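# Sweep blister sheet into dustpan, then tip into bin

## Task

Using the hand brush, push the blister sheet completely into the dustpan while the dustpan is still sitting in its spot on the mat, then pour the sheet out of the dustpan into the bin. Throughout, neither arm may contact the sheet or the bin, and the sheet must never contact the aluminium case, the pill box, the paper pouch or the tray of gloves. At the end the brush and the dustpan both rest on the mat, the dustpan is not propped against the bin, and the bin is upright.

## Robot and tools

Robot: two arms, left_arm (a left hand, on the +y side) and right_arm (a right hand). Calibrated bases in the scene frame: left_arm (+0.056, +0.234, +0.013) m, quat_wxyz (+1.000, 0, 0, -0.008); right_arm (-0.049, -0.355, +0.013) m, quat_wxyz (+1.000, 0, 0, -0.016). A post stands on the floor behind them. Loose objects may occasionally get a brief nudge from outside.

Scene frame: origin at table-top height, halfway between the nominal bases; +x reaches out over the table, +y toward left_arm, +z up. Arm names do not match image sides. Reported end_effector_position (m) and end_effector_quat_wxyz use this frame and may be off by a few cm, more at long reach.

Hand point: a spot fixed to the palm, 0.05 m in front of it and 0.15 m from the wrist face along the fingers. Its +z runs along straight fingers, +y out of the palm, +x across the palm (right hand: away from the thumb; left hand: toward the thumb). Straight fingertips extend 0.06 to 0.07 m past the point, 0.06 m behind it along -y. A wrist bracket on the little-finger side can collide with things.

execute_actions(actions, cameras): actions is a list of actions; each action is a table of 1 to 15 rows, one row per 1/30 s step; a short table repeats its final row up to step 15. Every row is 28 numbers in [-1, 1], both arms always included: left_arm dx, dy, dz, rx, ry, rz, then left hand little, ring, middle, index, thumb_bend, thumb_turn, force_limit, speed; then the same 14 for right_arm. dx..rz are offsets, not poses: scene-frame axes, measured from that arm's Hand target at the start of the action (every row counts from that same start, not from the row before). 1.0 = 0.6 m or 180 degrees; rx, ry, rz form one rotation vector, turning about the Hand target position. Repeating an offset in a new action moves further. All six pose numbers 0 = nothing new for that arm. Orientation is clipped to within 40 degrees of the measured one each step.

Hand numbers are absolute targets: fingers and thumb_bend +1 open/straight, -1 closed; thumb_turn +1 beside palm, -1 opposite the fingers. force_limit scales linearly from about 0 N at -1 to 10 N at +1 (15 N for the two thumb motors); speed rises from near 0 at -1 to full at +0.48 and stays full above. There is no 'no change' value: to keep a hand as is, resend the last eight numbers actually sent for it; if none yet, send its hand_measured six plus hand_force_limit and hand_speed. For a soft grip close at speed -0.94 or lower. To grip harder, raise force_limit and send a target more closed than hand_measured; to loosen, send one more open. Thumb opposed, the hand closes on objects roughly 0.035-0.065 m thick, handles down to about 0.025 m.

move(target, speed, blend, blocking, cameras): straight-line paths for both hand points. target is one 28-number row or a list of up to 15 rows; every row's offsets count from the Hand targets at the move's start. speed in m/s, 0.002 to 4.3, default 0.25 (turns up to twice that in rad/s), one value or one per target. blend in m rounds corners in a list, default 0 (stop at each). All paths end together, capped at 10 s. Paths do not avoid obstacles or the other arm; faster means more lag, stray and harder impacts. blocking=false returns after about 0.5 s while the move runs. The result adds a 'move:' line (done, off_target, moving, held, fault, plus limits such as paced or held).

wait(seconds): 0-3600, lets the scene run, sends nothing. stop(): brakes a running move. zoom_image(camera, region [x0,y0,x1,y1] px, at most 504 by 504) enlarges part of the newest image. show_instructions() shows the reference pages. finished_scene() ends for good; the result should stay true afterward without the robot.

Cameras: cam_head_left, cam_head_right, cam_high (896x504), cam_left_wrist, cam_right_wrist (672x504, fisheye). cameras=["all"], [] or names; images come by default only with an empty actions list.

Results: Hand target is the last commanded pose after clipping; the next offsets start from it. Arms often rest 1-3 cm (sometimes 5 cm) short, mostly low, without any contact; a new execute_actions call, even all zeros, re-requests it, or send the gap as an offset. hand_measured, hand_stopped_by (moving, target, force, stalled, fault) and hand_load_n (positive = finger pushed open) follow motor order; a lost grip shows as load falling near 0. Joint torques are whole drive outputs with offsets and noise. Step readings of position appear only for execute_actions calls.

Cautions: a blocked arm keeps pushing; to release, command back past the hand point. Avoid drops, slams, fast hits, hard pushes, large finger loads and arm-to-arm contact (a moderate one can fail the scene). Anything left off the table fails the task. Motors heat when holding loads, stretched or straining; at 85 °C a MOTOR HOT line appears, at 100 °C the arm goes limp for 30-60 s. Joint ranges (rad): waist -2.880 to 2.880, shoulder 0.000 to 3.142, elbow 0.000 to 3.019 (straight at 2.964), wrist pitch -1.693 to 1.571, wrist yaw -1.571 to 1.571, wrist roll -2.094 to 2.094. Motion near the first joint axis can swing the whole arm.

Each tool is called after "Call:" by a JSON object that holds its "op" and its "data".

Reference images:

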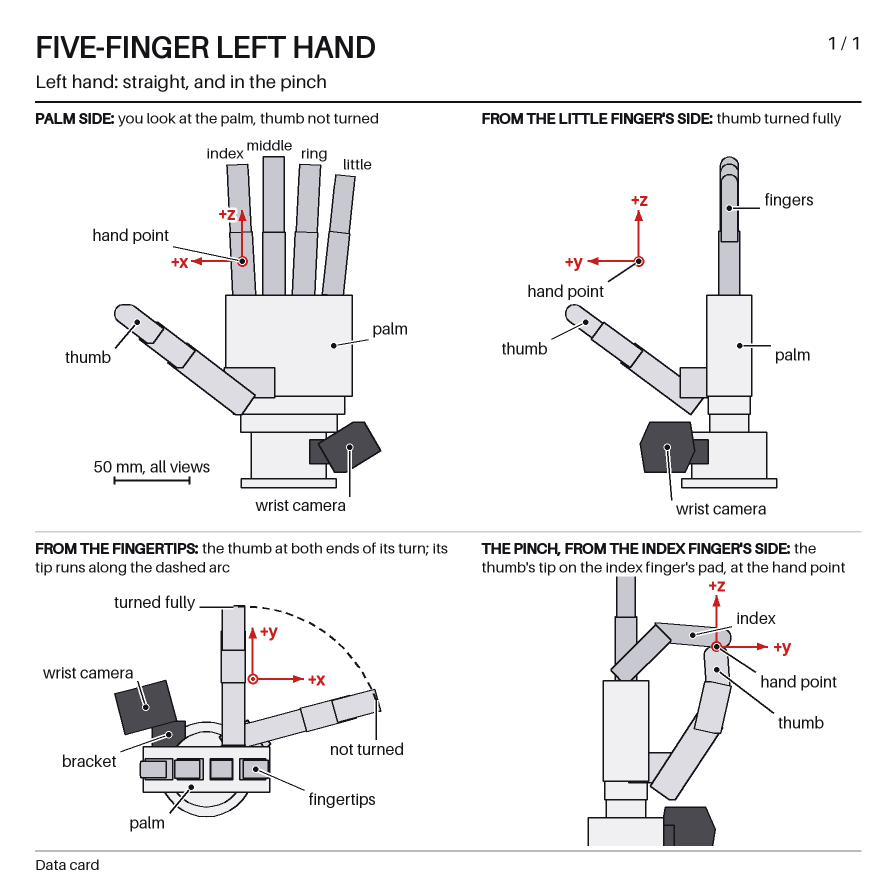

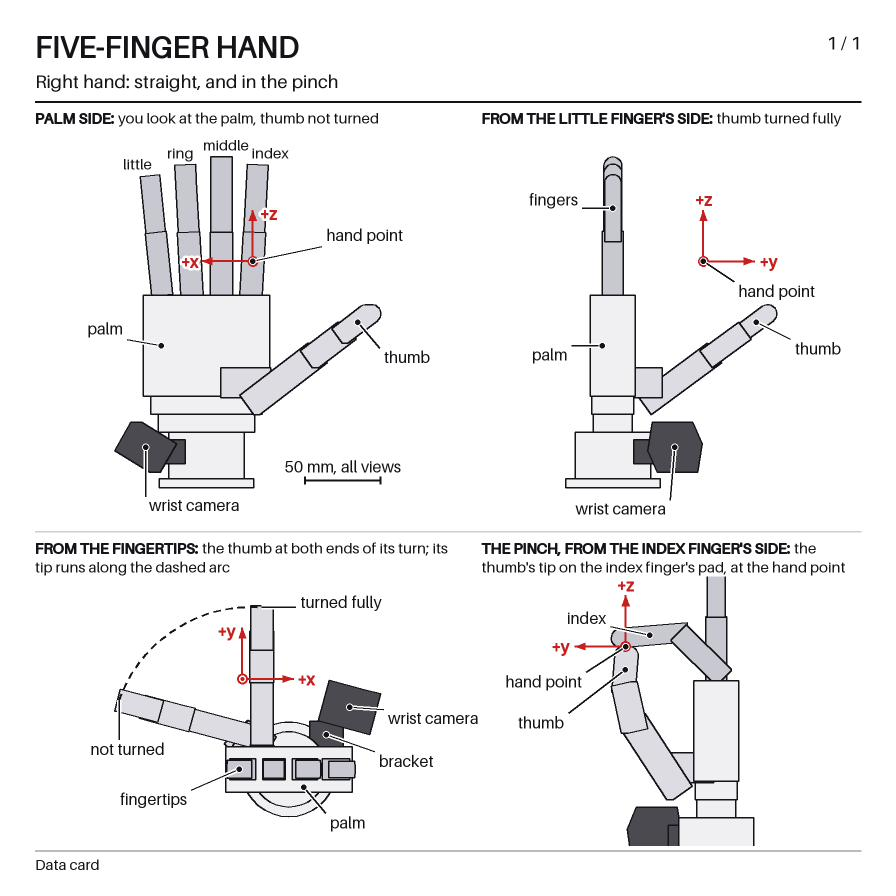

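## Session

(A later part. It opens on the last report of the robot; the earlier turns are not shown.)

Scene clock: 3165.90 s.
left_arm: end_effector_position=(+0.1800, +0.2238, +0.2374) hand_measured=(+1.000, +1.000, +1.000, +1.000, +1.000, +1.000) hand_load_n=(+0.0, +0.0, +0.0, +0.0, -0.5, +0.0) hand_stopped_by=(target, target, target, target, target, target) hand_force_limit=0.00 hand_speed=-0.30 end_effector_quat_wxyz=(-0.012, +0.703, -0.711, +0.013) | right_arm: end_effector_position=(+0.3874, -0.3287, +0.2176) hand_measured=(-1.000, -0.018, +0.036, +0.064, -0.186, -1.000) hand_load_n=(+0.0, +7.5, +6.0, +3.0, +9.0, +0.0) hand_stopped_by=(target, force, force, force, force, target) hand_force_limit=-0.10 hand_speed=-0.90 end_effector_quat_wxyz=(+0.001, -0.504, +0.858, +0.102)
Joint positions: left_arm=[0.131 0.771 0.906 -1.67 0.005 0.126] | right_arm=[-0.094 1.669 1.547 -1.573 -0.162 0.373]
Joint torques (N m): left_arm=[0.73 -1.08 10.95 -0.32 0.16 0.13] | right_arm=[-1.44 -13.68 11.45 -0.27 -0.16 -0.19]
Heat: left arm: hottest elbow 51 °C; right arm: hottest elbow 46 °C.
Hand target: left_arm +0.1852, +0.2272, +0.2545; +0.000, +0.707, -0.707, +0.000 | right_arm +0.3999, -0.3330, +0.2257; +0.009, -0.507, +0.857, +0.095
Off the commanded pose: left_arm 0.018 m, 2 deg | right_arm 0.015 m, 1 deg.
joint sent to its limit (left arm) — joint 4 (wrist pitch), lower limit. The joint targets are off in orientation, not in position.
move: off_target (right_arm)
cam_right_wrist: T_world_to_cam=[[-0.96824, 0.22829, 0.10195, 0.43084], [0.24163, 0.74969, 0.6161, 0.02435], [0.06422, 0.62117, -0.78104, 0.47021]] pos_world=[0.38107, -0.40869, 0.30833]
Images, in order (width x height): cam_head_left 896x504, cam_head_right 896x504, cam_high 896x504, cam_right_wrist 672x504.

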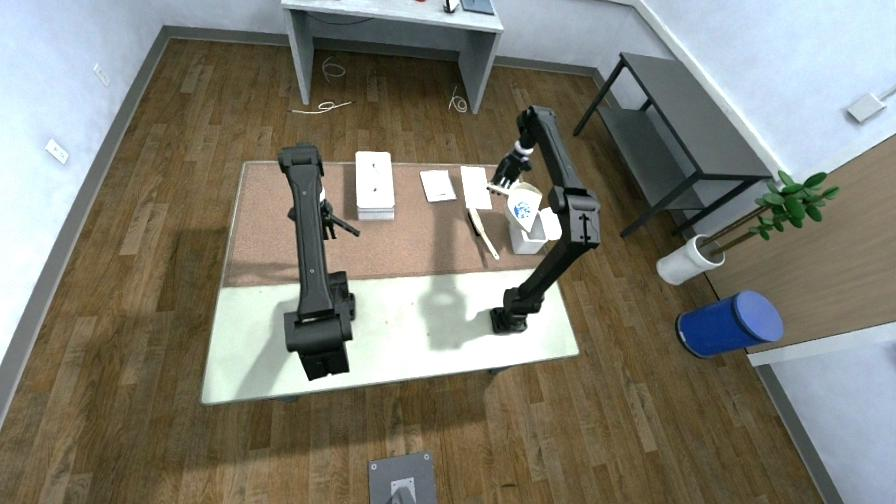

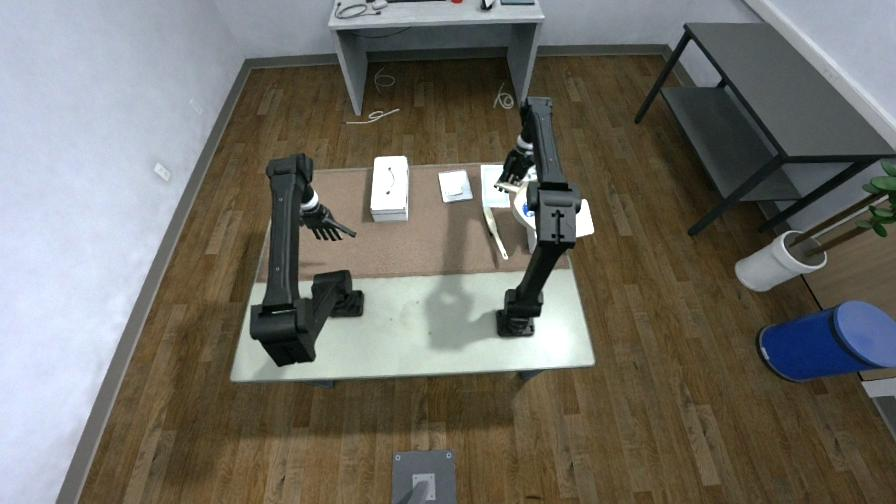

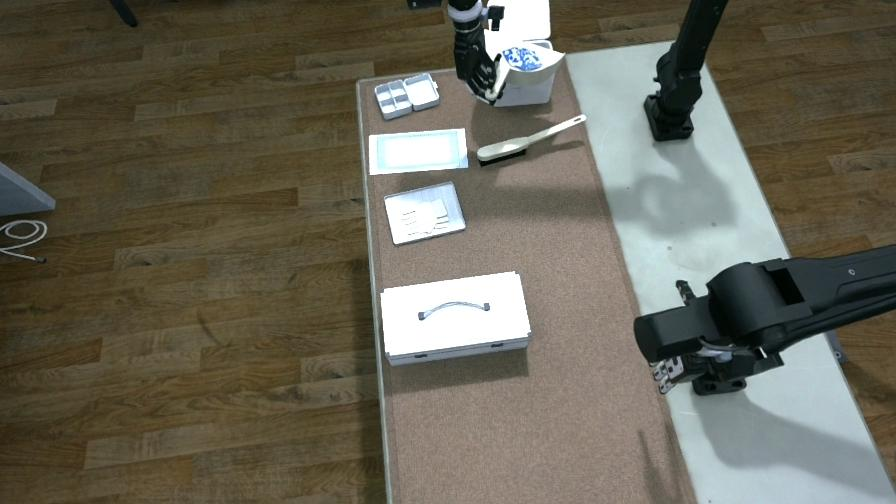

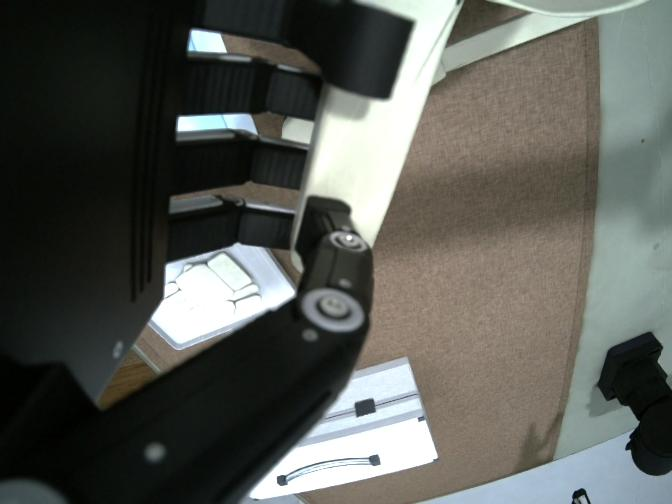

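Call:
{"op": "move", "data": {"target": [0,0,0,0,0,0, 1,1,1,1,1,1,0,-0.3, -0.0315,-0.028,0.063,0.1154,-0.0701,0, -1,-0.2,-0.22,-0.22,-0.4,-1,-0.1,-0.9], "speed": 0.07, "cameras": ["cam_high","cam_head_right","cam_head_left"]}}

Call:
{"op": "zoom_image", "data": {"camera": "cam_head_left", "region": [470, 150, 590, 270]}}

Call:
{"op": "zoom_image", "data": {"camera": "cam_high", "region": [440, 0, 620, 160]}}

Scene clock: 3260.03 s.
left_arm: end_effector_position=(+0.1800, +0.2238, +0.2374) hand_measured=(+1.000, +1.000, +1.000, +1.000, +1.000, +1.000) hand_load_n=(+0.0, +0.0, +0.0, +0.0, +0.0, +0.0) hand_stopped_by=(target, target, target, target, target, target) hand_force_limit=0.00 hand_speed=-0.30 end_effector_quat_wxyz=(-0.012, +0.703, -0.711, +0.013) | right_arm: end_effector_position=(+0.3828, -0.3452, +0.2638) hand_measured=(-1.000, -0.018, +0.036, +0.064, -0.186, -1.000) hand_load_n=(+0.0, +7.5, +6.0, +3.0, +9.5, +0.0) hand_stopped_by=(target, force, force, force, force, target) hand_force_limit=-0.10 hand_speed=-0.90 end_effector_quat_wxyz=(+0.187, -0.505, +0.819, +0.197)
Joint positions: left_arm=[0.131 0.771 0.906 -1.67 0.005 0.126] | right_arm=[-0.263 1.588 1.479 -1.515 -0.547 0.157]
Joint torques (N m): left_arm=[0.97 -1.08 10.99 -0.27 0.17 0.13] | right_arm=[-1.9 -14.97 7.35 0.59 -0.73 -0.16]
Heat: left arm: hottest elbow 51 °C; right arm: hottest elbow 50 °C.
Hand target: left_arm +0.1852, +0.2272, +0.2545; +0.000, +0.707, -0.707, +0.000 | right_arm +0.3810, -0.3497, +0.2635; +0.193, -0.504, +0.819, +0.192
Off the commanded pose: left_arm 0.018 m, 2 deg | right_arm 0.005 m, 1 deg.
joint sent to its limit (left arm) — joint 4 (wrist pitch), lower limit. The joint targets are off in orientation, not in position.
move: done
Images, in order (width x height): cam_head_left 896x504, cam_head_right 896x504, cam_high 896x504.

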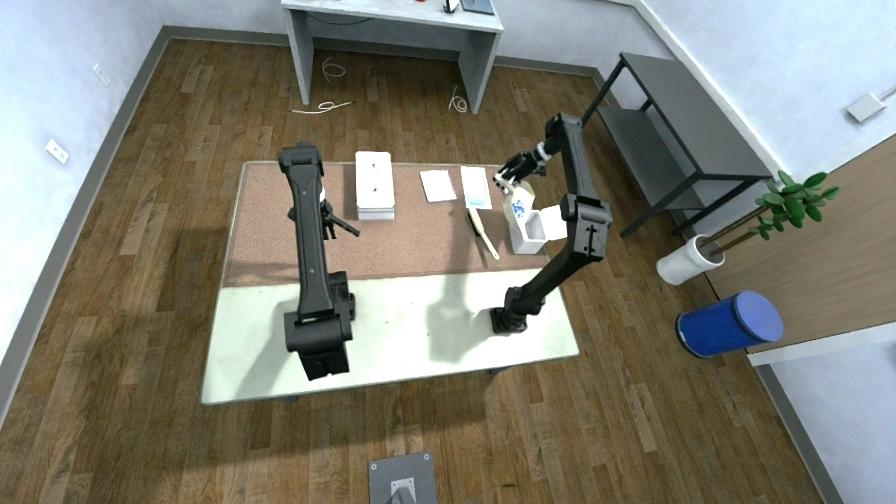

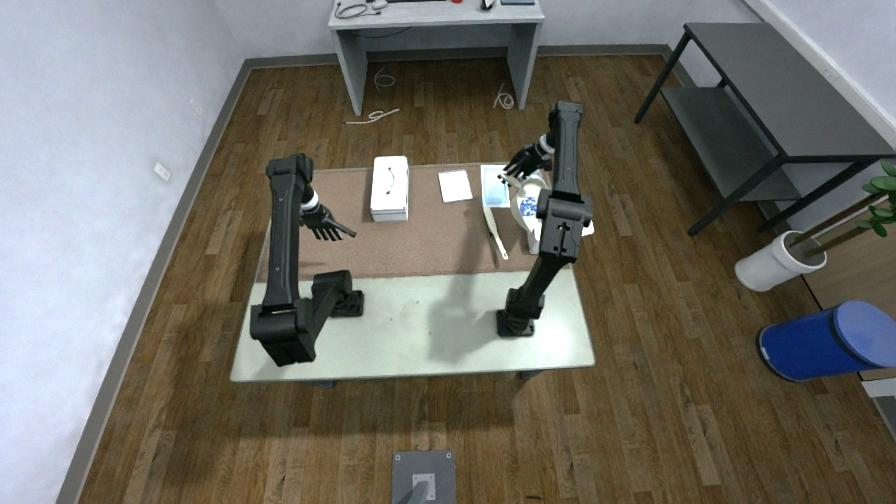

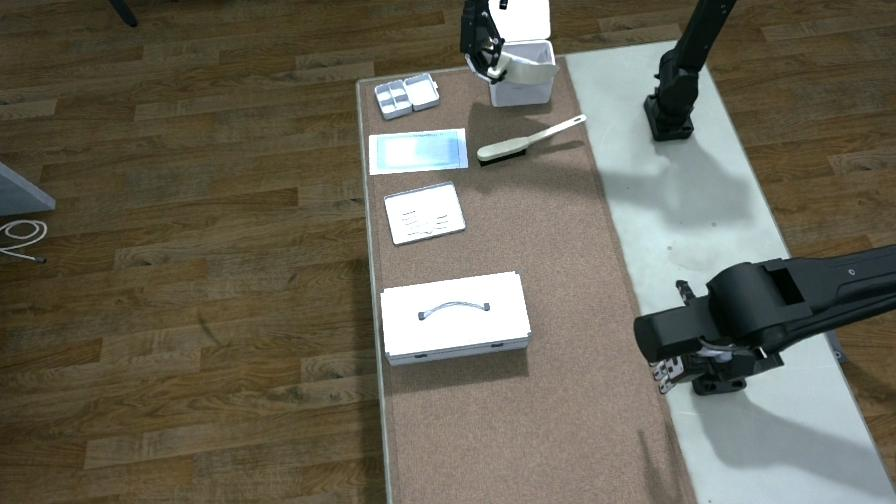

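Scaled by 4.200 from the camera's image (finer frame: 1280x720).

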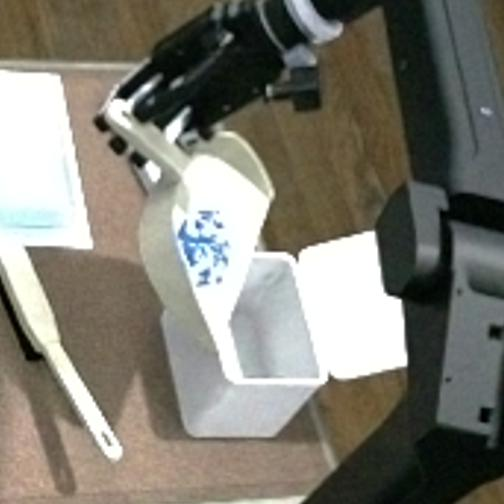

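Scaled by 2.800 from the camera's image (finer frame: 1280x720).

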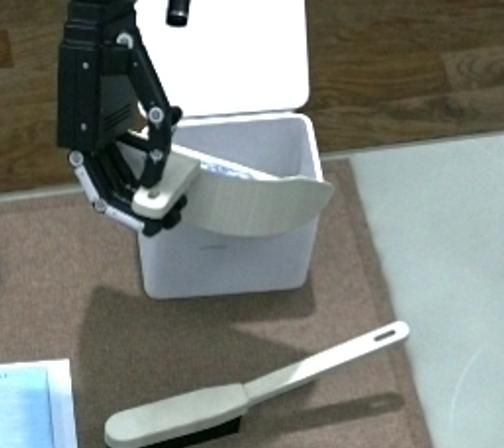

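Call:
{"op": "zoom_image", "data": {"camera": "cam_head_left", "region": [500, 190, 560, 250]}}

Call:
{"op": "zoom_image", "data": {"camera": "cam_high", "region": [480, 30, 570, 110]}}

Scaled by 8.400 from the camera's image (finer frame: 1280x720).

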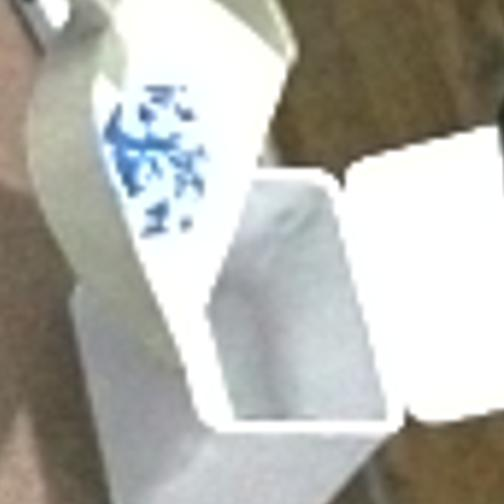

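Scaled by 5.600 from the camera's image (finer frame: 1280x720).

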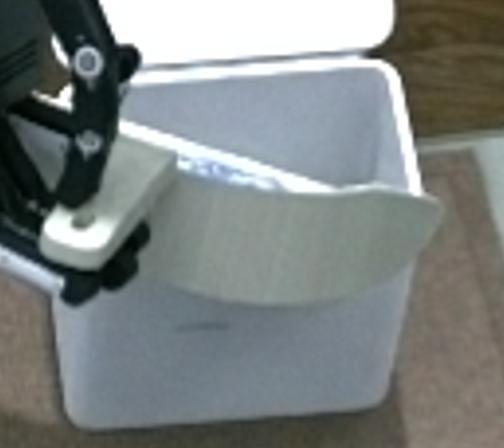

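Call:
{"op": "move", "data": {"target": [0,0,0,0,0,0, 1,1,1,1,1,1,0,-0.3, -0.065,-0.079,0.064,0.0949,-0.0577,0, -1,-0.2,-0.22,-0.22,-0.4,-1,-0.1,-0.9], "speed": 0.05, "cameras": ["cam_high","cam_head_right","cam_head_left"]}}

Call:
{"op": "zoom_image", "data": {"camera": "cam_head_left", "region": [470, 150, 590, 270]}}

Call:
{"op": "zoom_image", "data": {"camera": "cam_high", "region": [480, 30, 570, 110]}}

Scene clock: 3299.33 s.
left_arm: end_effector_position=(+0.1800, +0.2238, +0.2374) hand_measured=(+1.000, +1.000, +1.000, +1.000, +1.000, +1.000) hand_load_n=(+0.0, +0.0, +0.0, +0.0, +0.0, +0.0) hand_stopped_by=(target, target, target, target, target, target) hand_force_limit=0.00 hand_speed=-0.30 end_effector_quat_wxyz=(-0.012, +0.703, -0.711, +0.013) | right_arm: end_effector_position=(+0.3476, -0.3955, +0.3023) hand_measured=(-1.000, -0.018, +0.036, +0.064, -0.186, -1.000) hand_load_n=(+0.0, +7.0, +5.5, +3.5, +9.0, +0.0) hand_stopped_by=(target, force, force, force, force, target) hand_force_limit=-0.10 hand_speed=-0.90 end_effector_quat_wxyz=(+0.340, -0.492, +0.759, +0.258)
Joint positions: left_arm=[0.131 0.771 0.906 -1.67 0.005 0.126] | right_arm=[-0.483 1.563 1.426 -1.634 -0.865 -0.187]
Joint torques (N m): left_arm=[0.97 -0.97 10.97 -0.23 0.16 0.15] | right_arm=[-1.85 -13.51 7.13 -0.58 -0.98 -0.12]
Heat: left arm: hottest elbow 51 °C; right arm: hottest elbow 45 °C.
Hand target: left_arm +0.1852, +0.2272, +0.2545; +0.000, +0.707, -0.707, +0.000 | right_arm +0.3420, -0.3972, +0.3019; +0.339, -0.485, +0.761, +0.265
Off the commanded pose: left_arm 0.018 m, 2 deg | right_arm 0.006 m, 1 deg.
joint sent to its limit (left arm) — joint 4 (wrist pitch), lower limit. The joint targets are off in orientation, not in position.
move: done
Images, in order (width x height): cam_head_left 896x504, cam_head_right 896x504, cam_high 896x504.

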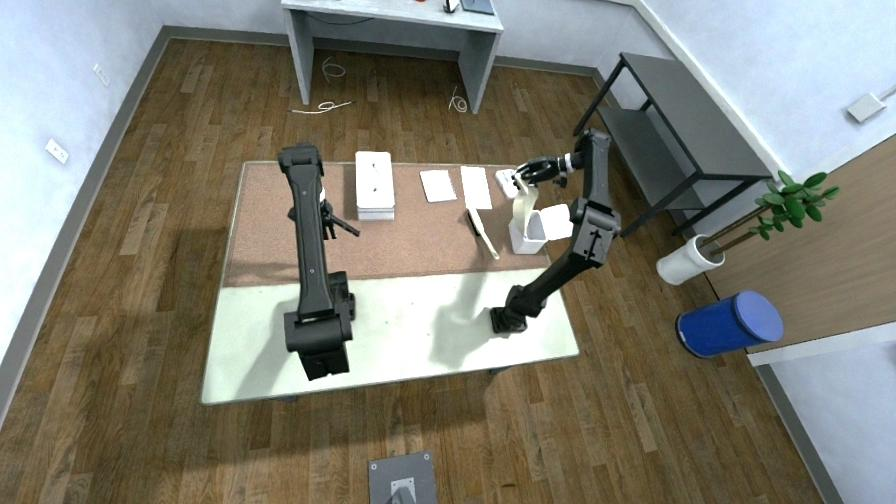

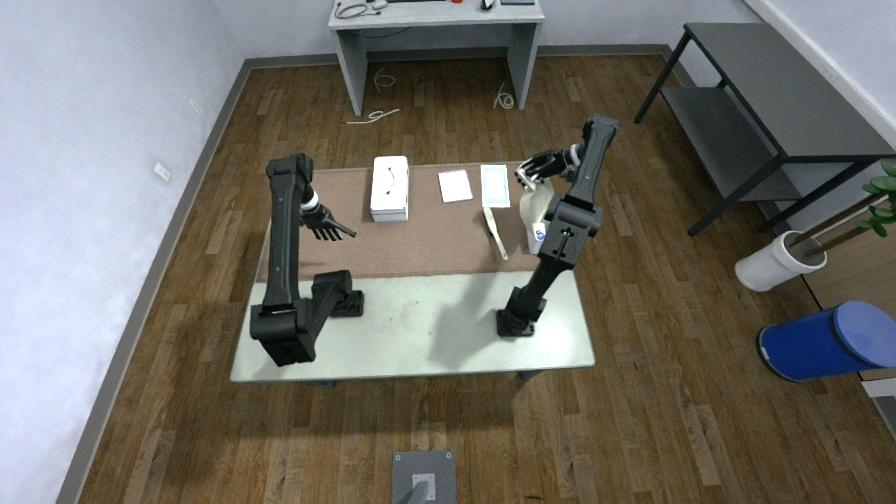

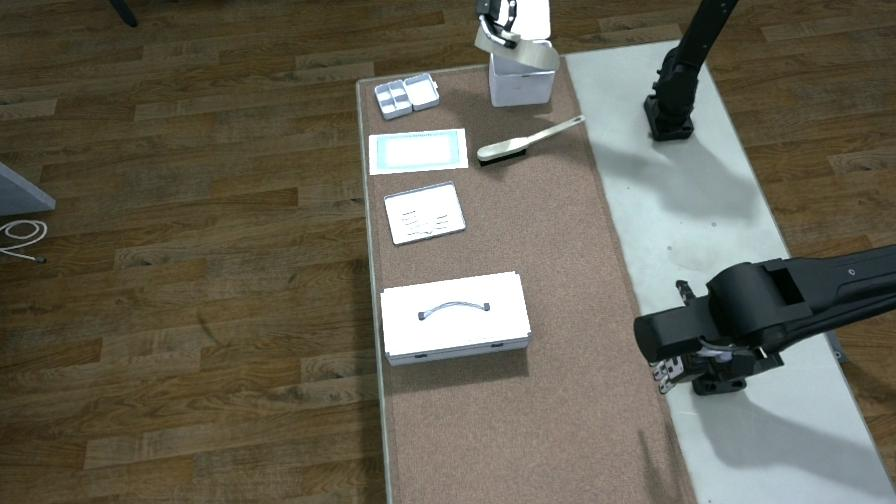

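Scaled by 4.200 from the camera's image (finer frame: 1280x720).

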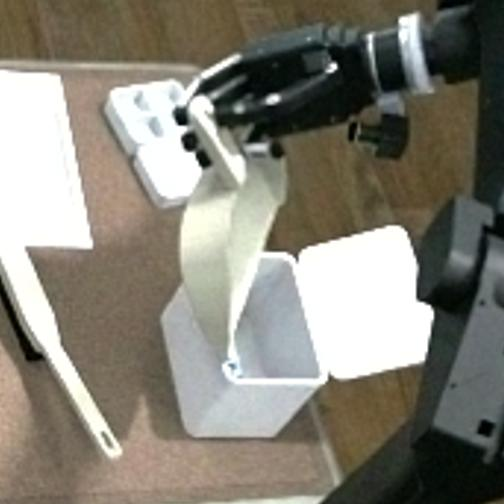

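Scaled by 5.600 from the camera's image (finer frame: 1280x720).

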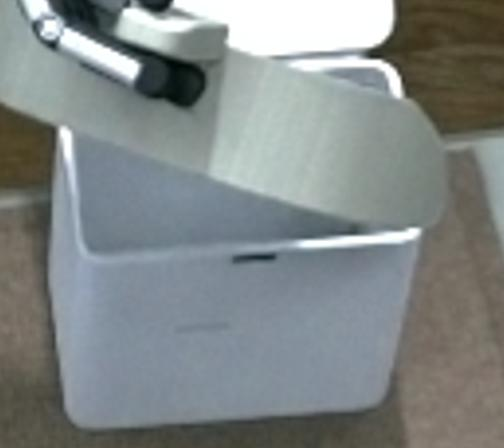

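Call:
{"op": "zoom_image", "data": {"camera": "cam_head_right", "region": [500, 150, 610, 270]}}

Call:
{"op": "zoom_image", "data": {"camera": "cam_head_left", "region": [500, 190, 560, 250]}}

Scaled by 4.200 from the camera's image (finer frame: 1280x720).

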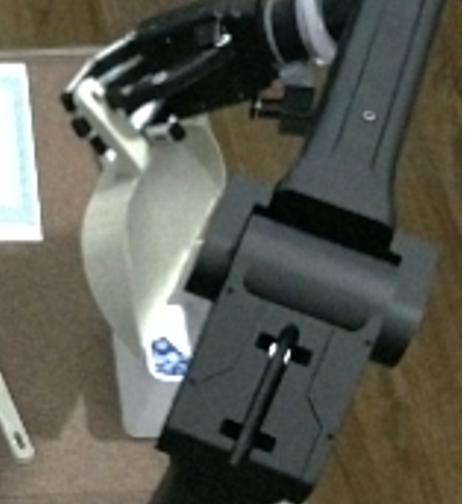

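Scaled by 8.400 from the camera's image (finer frame: 1280x720).

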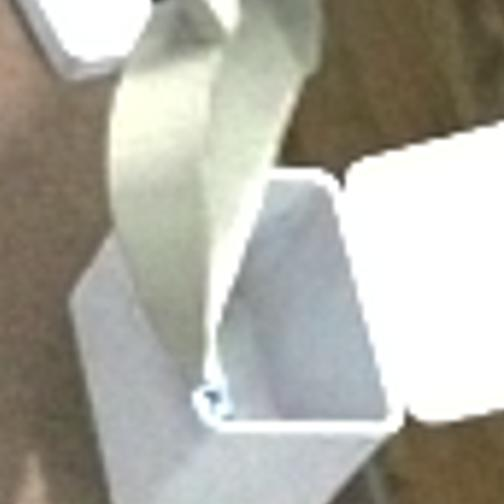

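Call:
{"op": "move", "data": {"target": [0,0,0,0,0,0, 1,1,1,1,1,1,0,-0.3, 0.01,0.015,0.08,0,0,0, -1,-0.2,-0.22,-0.22,-0.4,-1,-0.1,-0.9], "speed": 0.05, "cameras": ["cam_high","cam_head_right","cam_head_left"]}}

Call:
{"op": "zoom_image", "data": {"camera": "cam_head_left", "region": [470, 150, 590, 270]}}

Call:
{"op": "zoom_image", "data": {"camera": "cam_high", "region": [440, 0, 620, 160]}}

Call:
{"op": "zoom_image", "data": {"camera": "cam_head_right", "region": [500, 150, 610, 270]}}

Scene clock: 3336.97 s.
left_arm: end_effector_position=(+0.1800, +0.2238, +0.2374) hand_measured=(+1.000, +1.000, +1.000, +1.000, +1.000, +1.000) hand_load_n=(+0.0, +0.0, +0.0, +0.0, +0.0, +0.5) hand_stopped_by=(target, target, target, target, target, target) hand_force_limit=0.00 hand_speed=-0.30 end_effector_quat_wxyz=(-0.012, +0.703, -0.711, +0.013) | right_arm: end_effector_position=(+0.3420, -0.3885, +0.3319) hand_measured=(-1.000, -0.018, +0.036, +0.064, -0.186, -1.000) hand_load_n=(+0.0, +7.0, +5.5, +3.5, +9.0, +0.0) hand_stopped_by=(target, force, force, force, force, target) hand_force_limit=-0.10 hand_speed=-0.90 end_effector_quat_wxyz=(+0.342, -0.475, +0.768, +0.260)
Joint positions: left_arm=[0.131 0.771 0.906 -1.67 0.005 0.126] | right_arm=[-0.483 1.519 1.449 -1.678 -0.875 -0.133]
Joint torques (N m): left_arm=[1.03 -0.97 10.99 -0.31 0.17 0.12] | right_arm=[-0.56 -12.98 11.36 -0.53 -0.97 0.1]
Motor temperatures (°C): left_arm=[26 28 51 24 23 26] | right_arm=[24 28 42 24 28 24]
Heat: left arm: hottest elbow 51 °C; right arm: hottest elbow 42 °C.
Hand target: left_arm +0.1852, +0.2272, +0.2545; +0.000, +0.707, -0.707, +0.000 | right_arm +0.3480, -0.3882, +0.3500; +0.339, -0.485, +0.761, +0.265
Off the commanded pose: left_arm 0.018 m, 2 deg | right_arm 0.019 m, 2 deg.
joint sent to its limit (left arm) — joint 4 (wrist pitch), lower limit. The joint targets are off in orientation, not in position.
joint sent to its limit (right arm) — joint 4 (wrist pitch), lower limit. The joint targets still meet the commanded pose.
move: off_target (right_arm)
Images, in order (width x height): cam_head_left 896x504, cam_head_right 896x504, cam_high 896x504.

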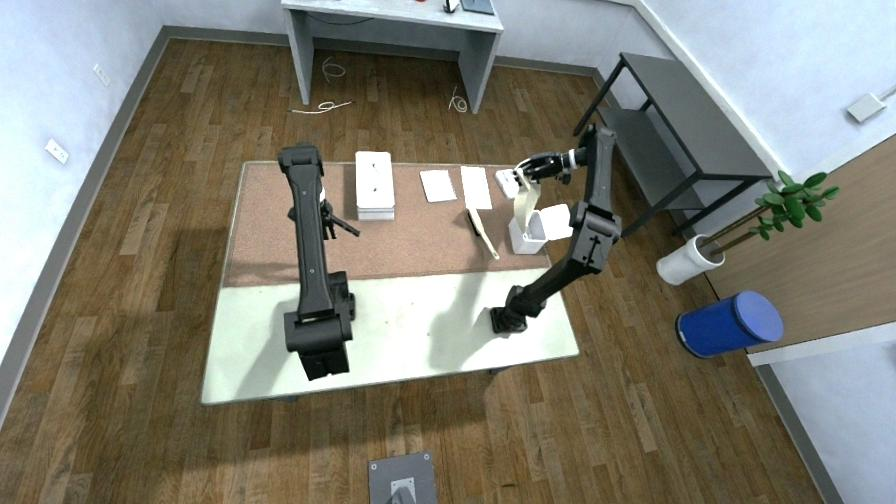

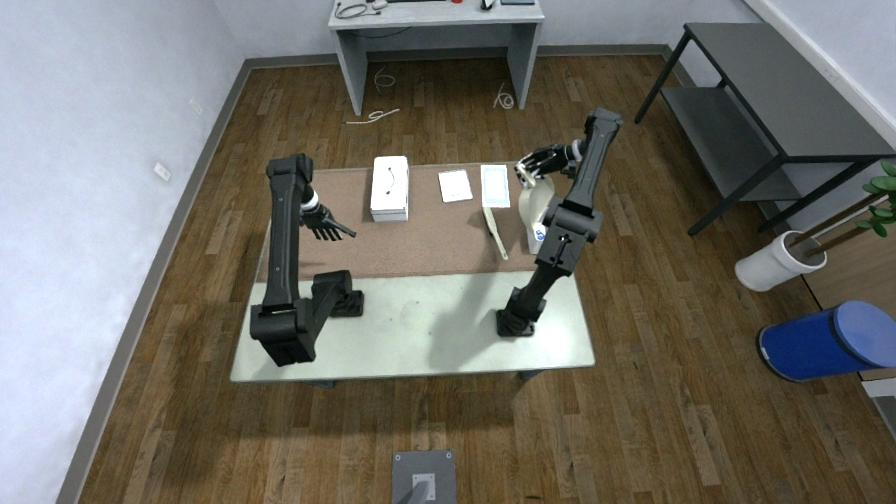

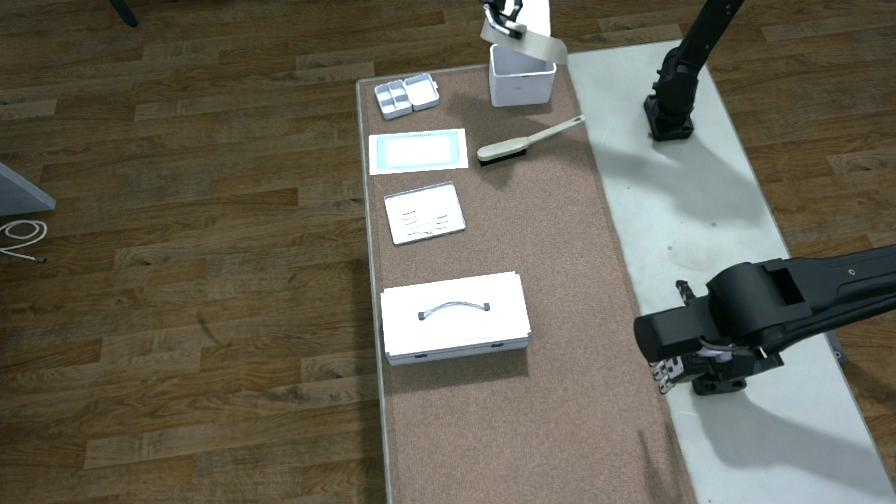

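Scaled by 4.200 from the camera's image (finer frame: 1280x720).

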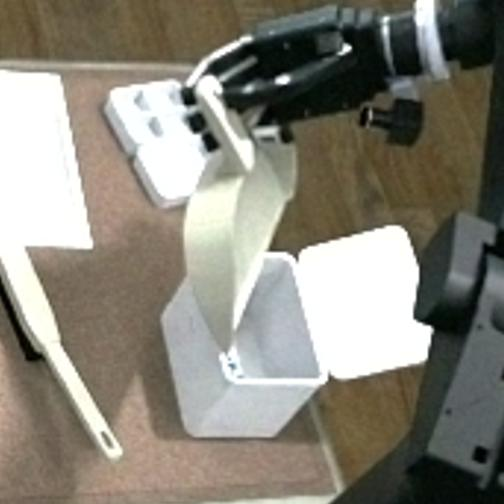

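Scaled by 2.800 from the camera's image (finer frame: 1280x720).

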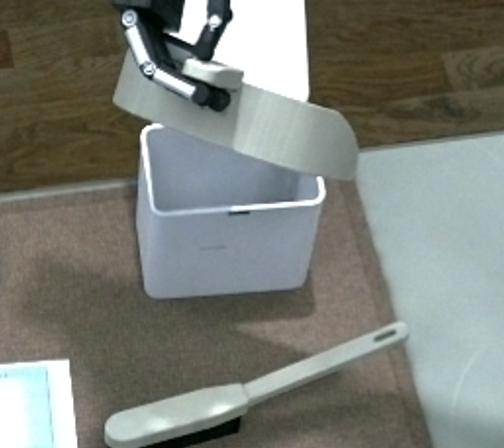

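Scaled by 4.200 from the camera's image (finer frame: 1280x720).

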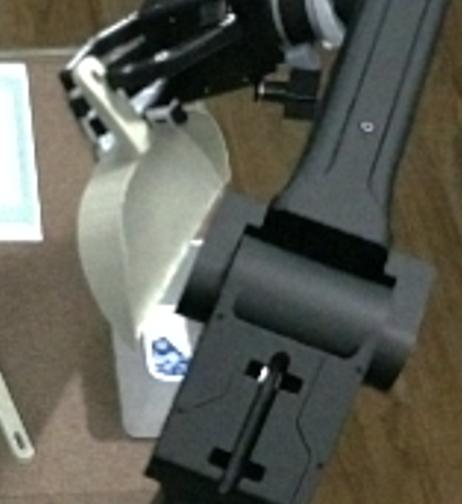

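Call:
{"op": "move", "data": {"target": [0,0,0,0,0,0, 1,1,1,1,1,1,0,-0.3, 0.08,0.18,-0.12,-0.2103,0.1278,0, -1,-0.2,-0.22,-0.22,-0.4,-1,-0.1,-0.9], "speed": 0.12, "cameras": ["cam_high","cam_head_right","cam_head_left"]}}

Call:
{"op": "zoom_image", "data": {"camera": "cam_head_left", "region": [470, 150, 590, 270]}}

Call:
{"op": "zoom_image", "data": {"camera": "cam_high", "region": [440, 0, 620, 160]}}

Scene clock: 3351.97 s.
left_arm: end_effector_position=(+0.1800, +0.2238, +0.2374) hand_measured=(+1.000, +1.000, +1.000, +1.000, +1.000, +1.000) hand_load_n=(+0.0, +0.0, +0.0, +0.0, +0.0, +0.0) hand_stopped_by=(target, target, target, target, target, target) hand_force_limit=0.00 hand_speed=-0.30 end_effector_quat_wxyz=(-0.012, +0.703, -0.711, +0.013) | right_arm: end_effector_position=(+0.3850, -0.2834, +0.2683) hand_measured=(-1.000, -0.018, +0.036, +0.064, -0.186, -1.000) hand_load_n=(+0.0, +7.5, +6.0, +3.0, +9.0, -0.5) hand_stopped_by=(target, force, force, force, force, target) hand_force_limit=-0.10 hand_speed=-0.90 end_effector_quat_wxyz=(+0.004, -0.507, +0.856, +0.101)
Joint positions: left_arm=[0.131 0.771 0.906 -1.67 0.005 0.126] | right_arm=[-0.003 1.639 1.643 -1.678 -0.174 0.457]
Joint torques (N m): left_arm=[0.91 -1.08 10.93 -0.25 0.17 0.16] | right_arm=[-0.5 -13.27 11.74 -0.44 -0.11 0.02]
Heat: left arm: hottest elbow 51 °C; right arm: hottest elbow 43 °C.
Hand target: left_arm +0.1852, +0.2272, +0.2545; +0.000, +0.707, -0.707, +0.000 | right_arm +0.3960, -0.2801, +0.2779; +0.009, -0.507, +0.857, +0.095
Off the commanded pose: left_arm 0.018 m, 2 deg | right_arm 0.015 m, 1 deg.
joint sent to its limit (left arm) — joint 4 (wrist pitch), lower limit. The joint targets are off in orientation, not in position.
joint sent to its limit (right arm) — joint 4 (wrist pitch), lower limit. The joint targets still meet the commanded pose.
move: off_target (right_arm)
Images, in order (width x height): cam_head_left 896x504, cam_head_right 896x504, cam_high 896x504.

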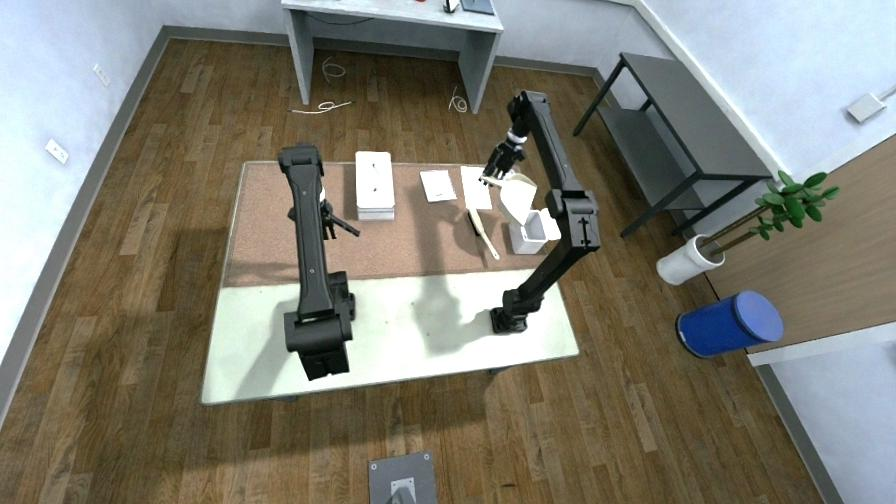

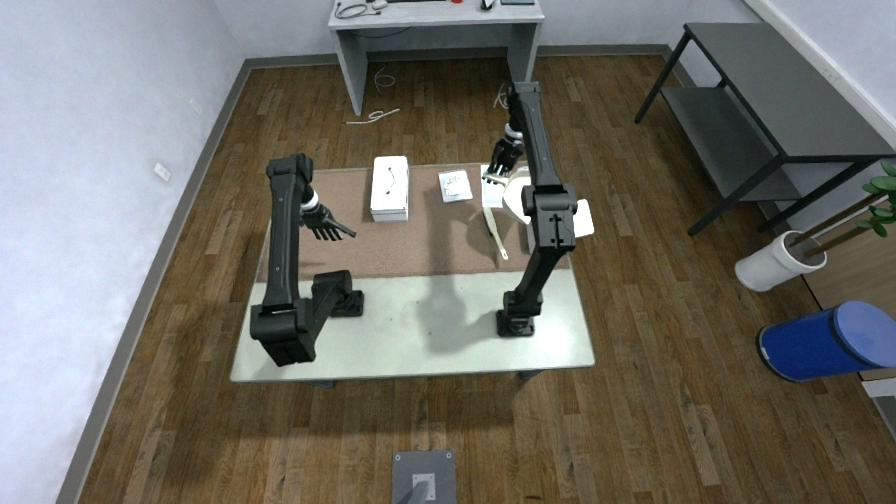

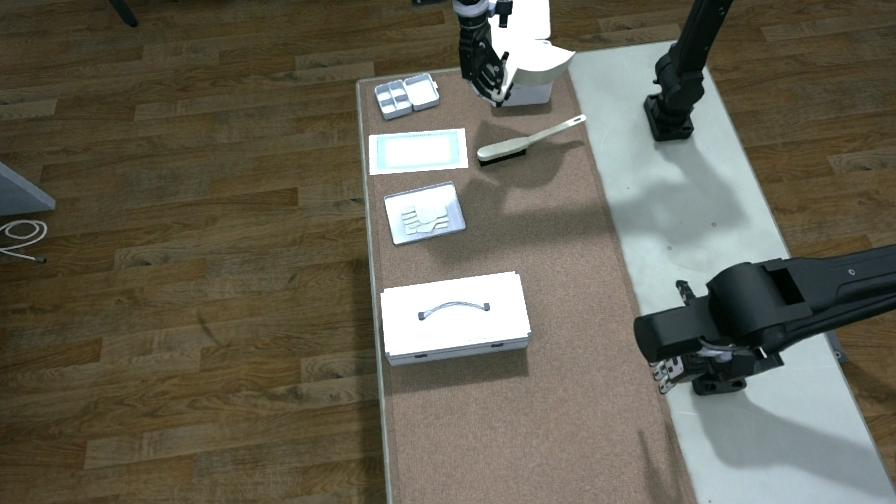

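Scaled by 4.200 from the camera's image (finer frame: 1280x720).

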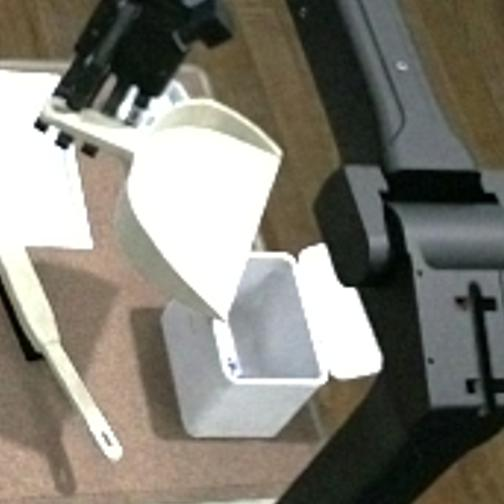

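Scaled by 2.800 from the camera's image (finer frame: 1280x720).

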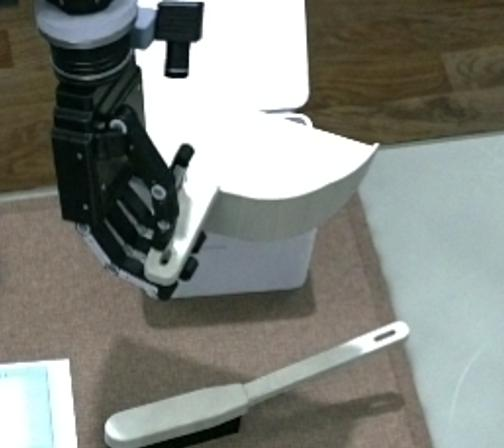

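Call:
{"op": "move", "data": {"target": [0,0,0,0,0,0, 1,1,1,1,1,1,0,-0.3, -0.158,0.435,-0.12,0.0192,-0.0061,0.1947, -1,-0.2,-0.22,-0.22,-0.4,-1,-0.1,-0.9], "speed": 0.13, "cameras": ["cam_high","cam_head_right","cam_head_left"]}}

Call:
{"op": "zoom_image", "data": {"camera": "cam_high", "region": [480, 0, 580, 120]}}

Call:
{"op": "zoom_image", "data": {"camera": "cam_head_right", "region": [480, 160, 600, 270]}}

Call:
{"op": "zoom_image", "data": {"camera": "cam_head_left", "region": [480, 180, 600, 270]}}

Scene clock: 3372.97 s.
left_arm: end_effector_position=(+0.1800, +0.2238, +0.2374) hand_measured=(+1.000, +1.000, +1.000, +1.000, +1.000, +1.000) hand_load_n=(+0.0, +0.0, +0.0, +0.0, +0.0, +0.0) hand_stopped_by=(target, target, target, target, target, target) hand_force_limit=0.00 hand_speed=-0.30 end_effector_quat_wxyz=(-0.012, +0.703, -0.711, +0.013) | right_arm: end_effector_position=(+0.2921, -0.0260, +0.2049) hand_measured=(-1.000, -0.018, +0.036, +0.064, -0.186, -1.000) hand_load_n=(+0.0, +7.5, +6.0, +3.0, +9.5, +0.0) hand_stopped_by=(target, force, force, force, force, target) hand_force_limit=-0.10 hand_speed=-0.90 end_effector_quat_wxyz=(+0.008, +0.737, -0.666, -0.117)
Joint positions: left_arm=[0.131 0.771 0.906 -1.67 0.005 0.126] | right_arm=[0.598 1.723 1.578 -1.505 -0.221 0.456]
Joint torques (N m): left_arm=[0.79 -1.03 10.96 -0.24 0.16 0.12] | right_arm=[-1.03 -14.8 10.09 0.49 -0.32 -0.18]
Heat: left arm: hottest elbow 51 °C; right arm: hottest elbow 46 °C.
Hand target: left_arm +0.1852, +0.2272, +0.2545; +0.000, +0.707, -0.707, +0.000 | right_arm +0.3013, -0.0192, +0.2058; -0.003, +0.742, -0.661, -0.114
Off the commanded pose: left_arm 0.018 m, 2 deg | right_arm 0.011 m, 1 deg.
joint sent to its limit (left arm) — joint 4 (wrist pitch), lower limit. The joint targets are off in orientation, not in position.
move: off_target (right_arm)
Images, in order (width x height): cam_head_left 896x504, cam_head_right 896x504, cam_high 896x504.

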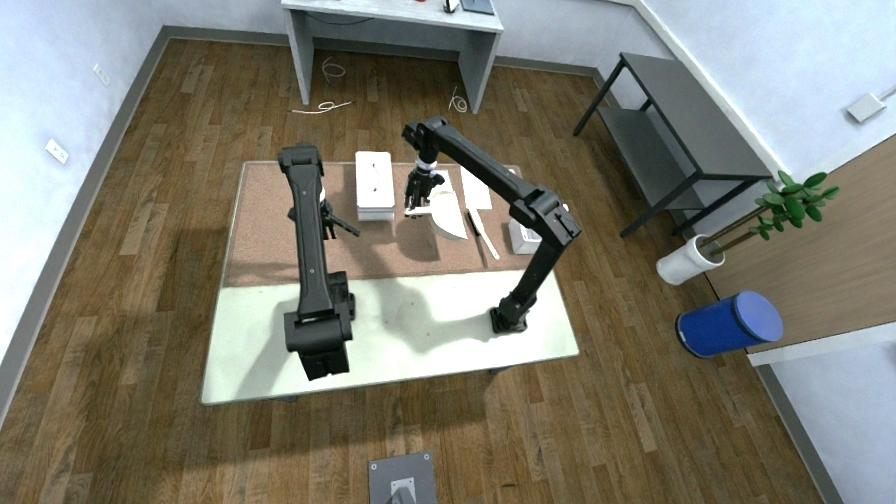

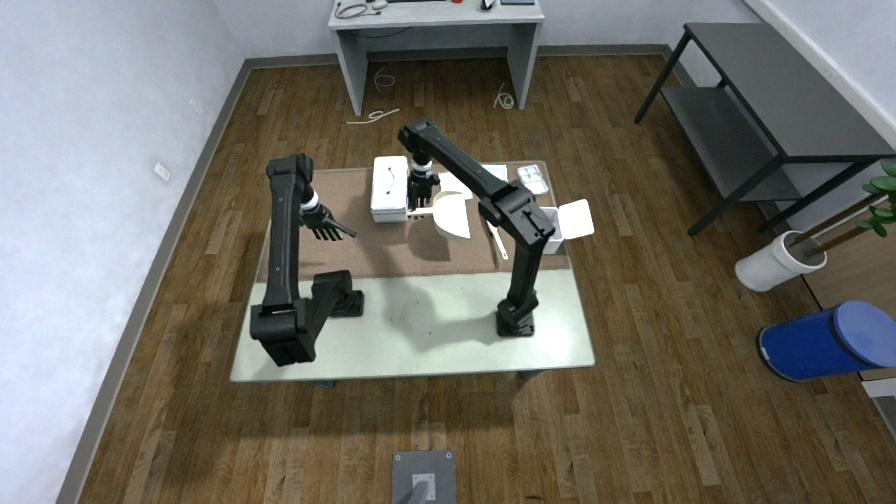

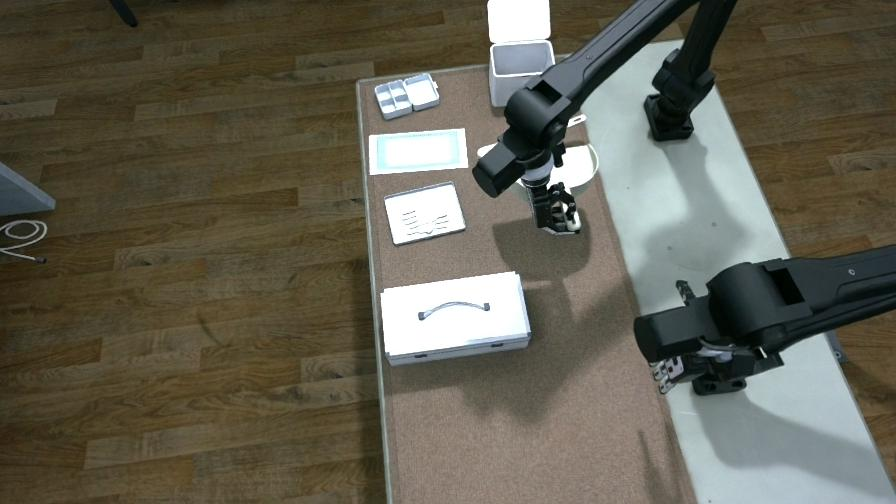

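Scaled by 4.200 from the camera's image (finer frame: 1280x720).

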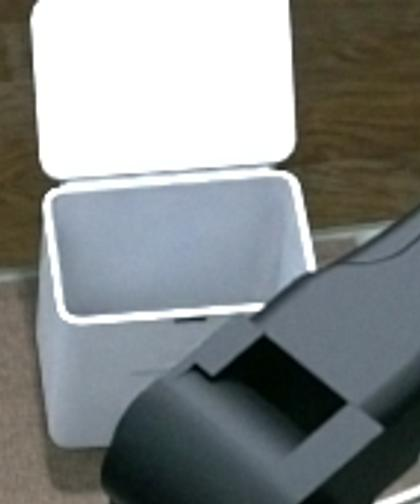

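Scaled by 4.200 from the camera's image (finer frame: 1280x720).

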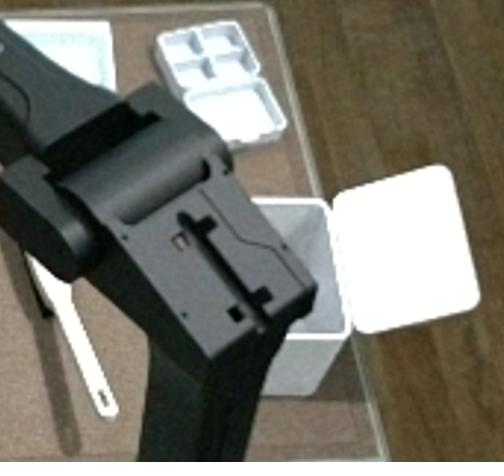

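Scaled by 4.200 from the camera's image (finer frame: 1280x720).

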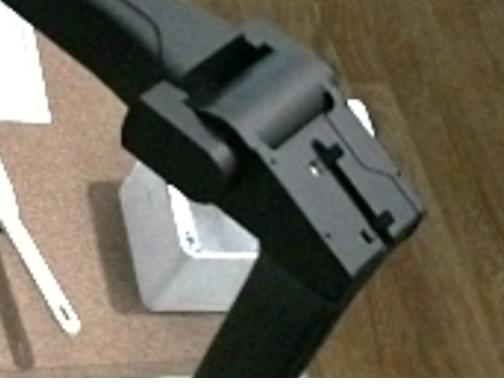

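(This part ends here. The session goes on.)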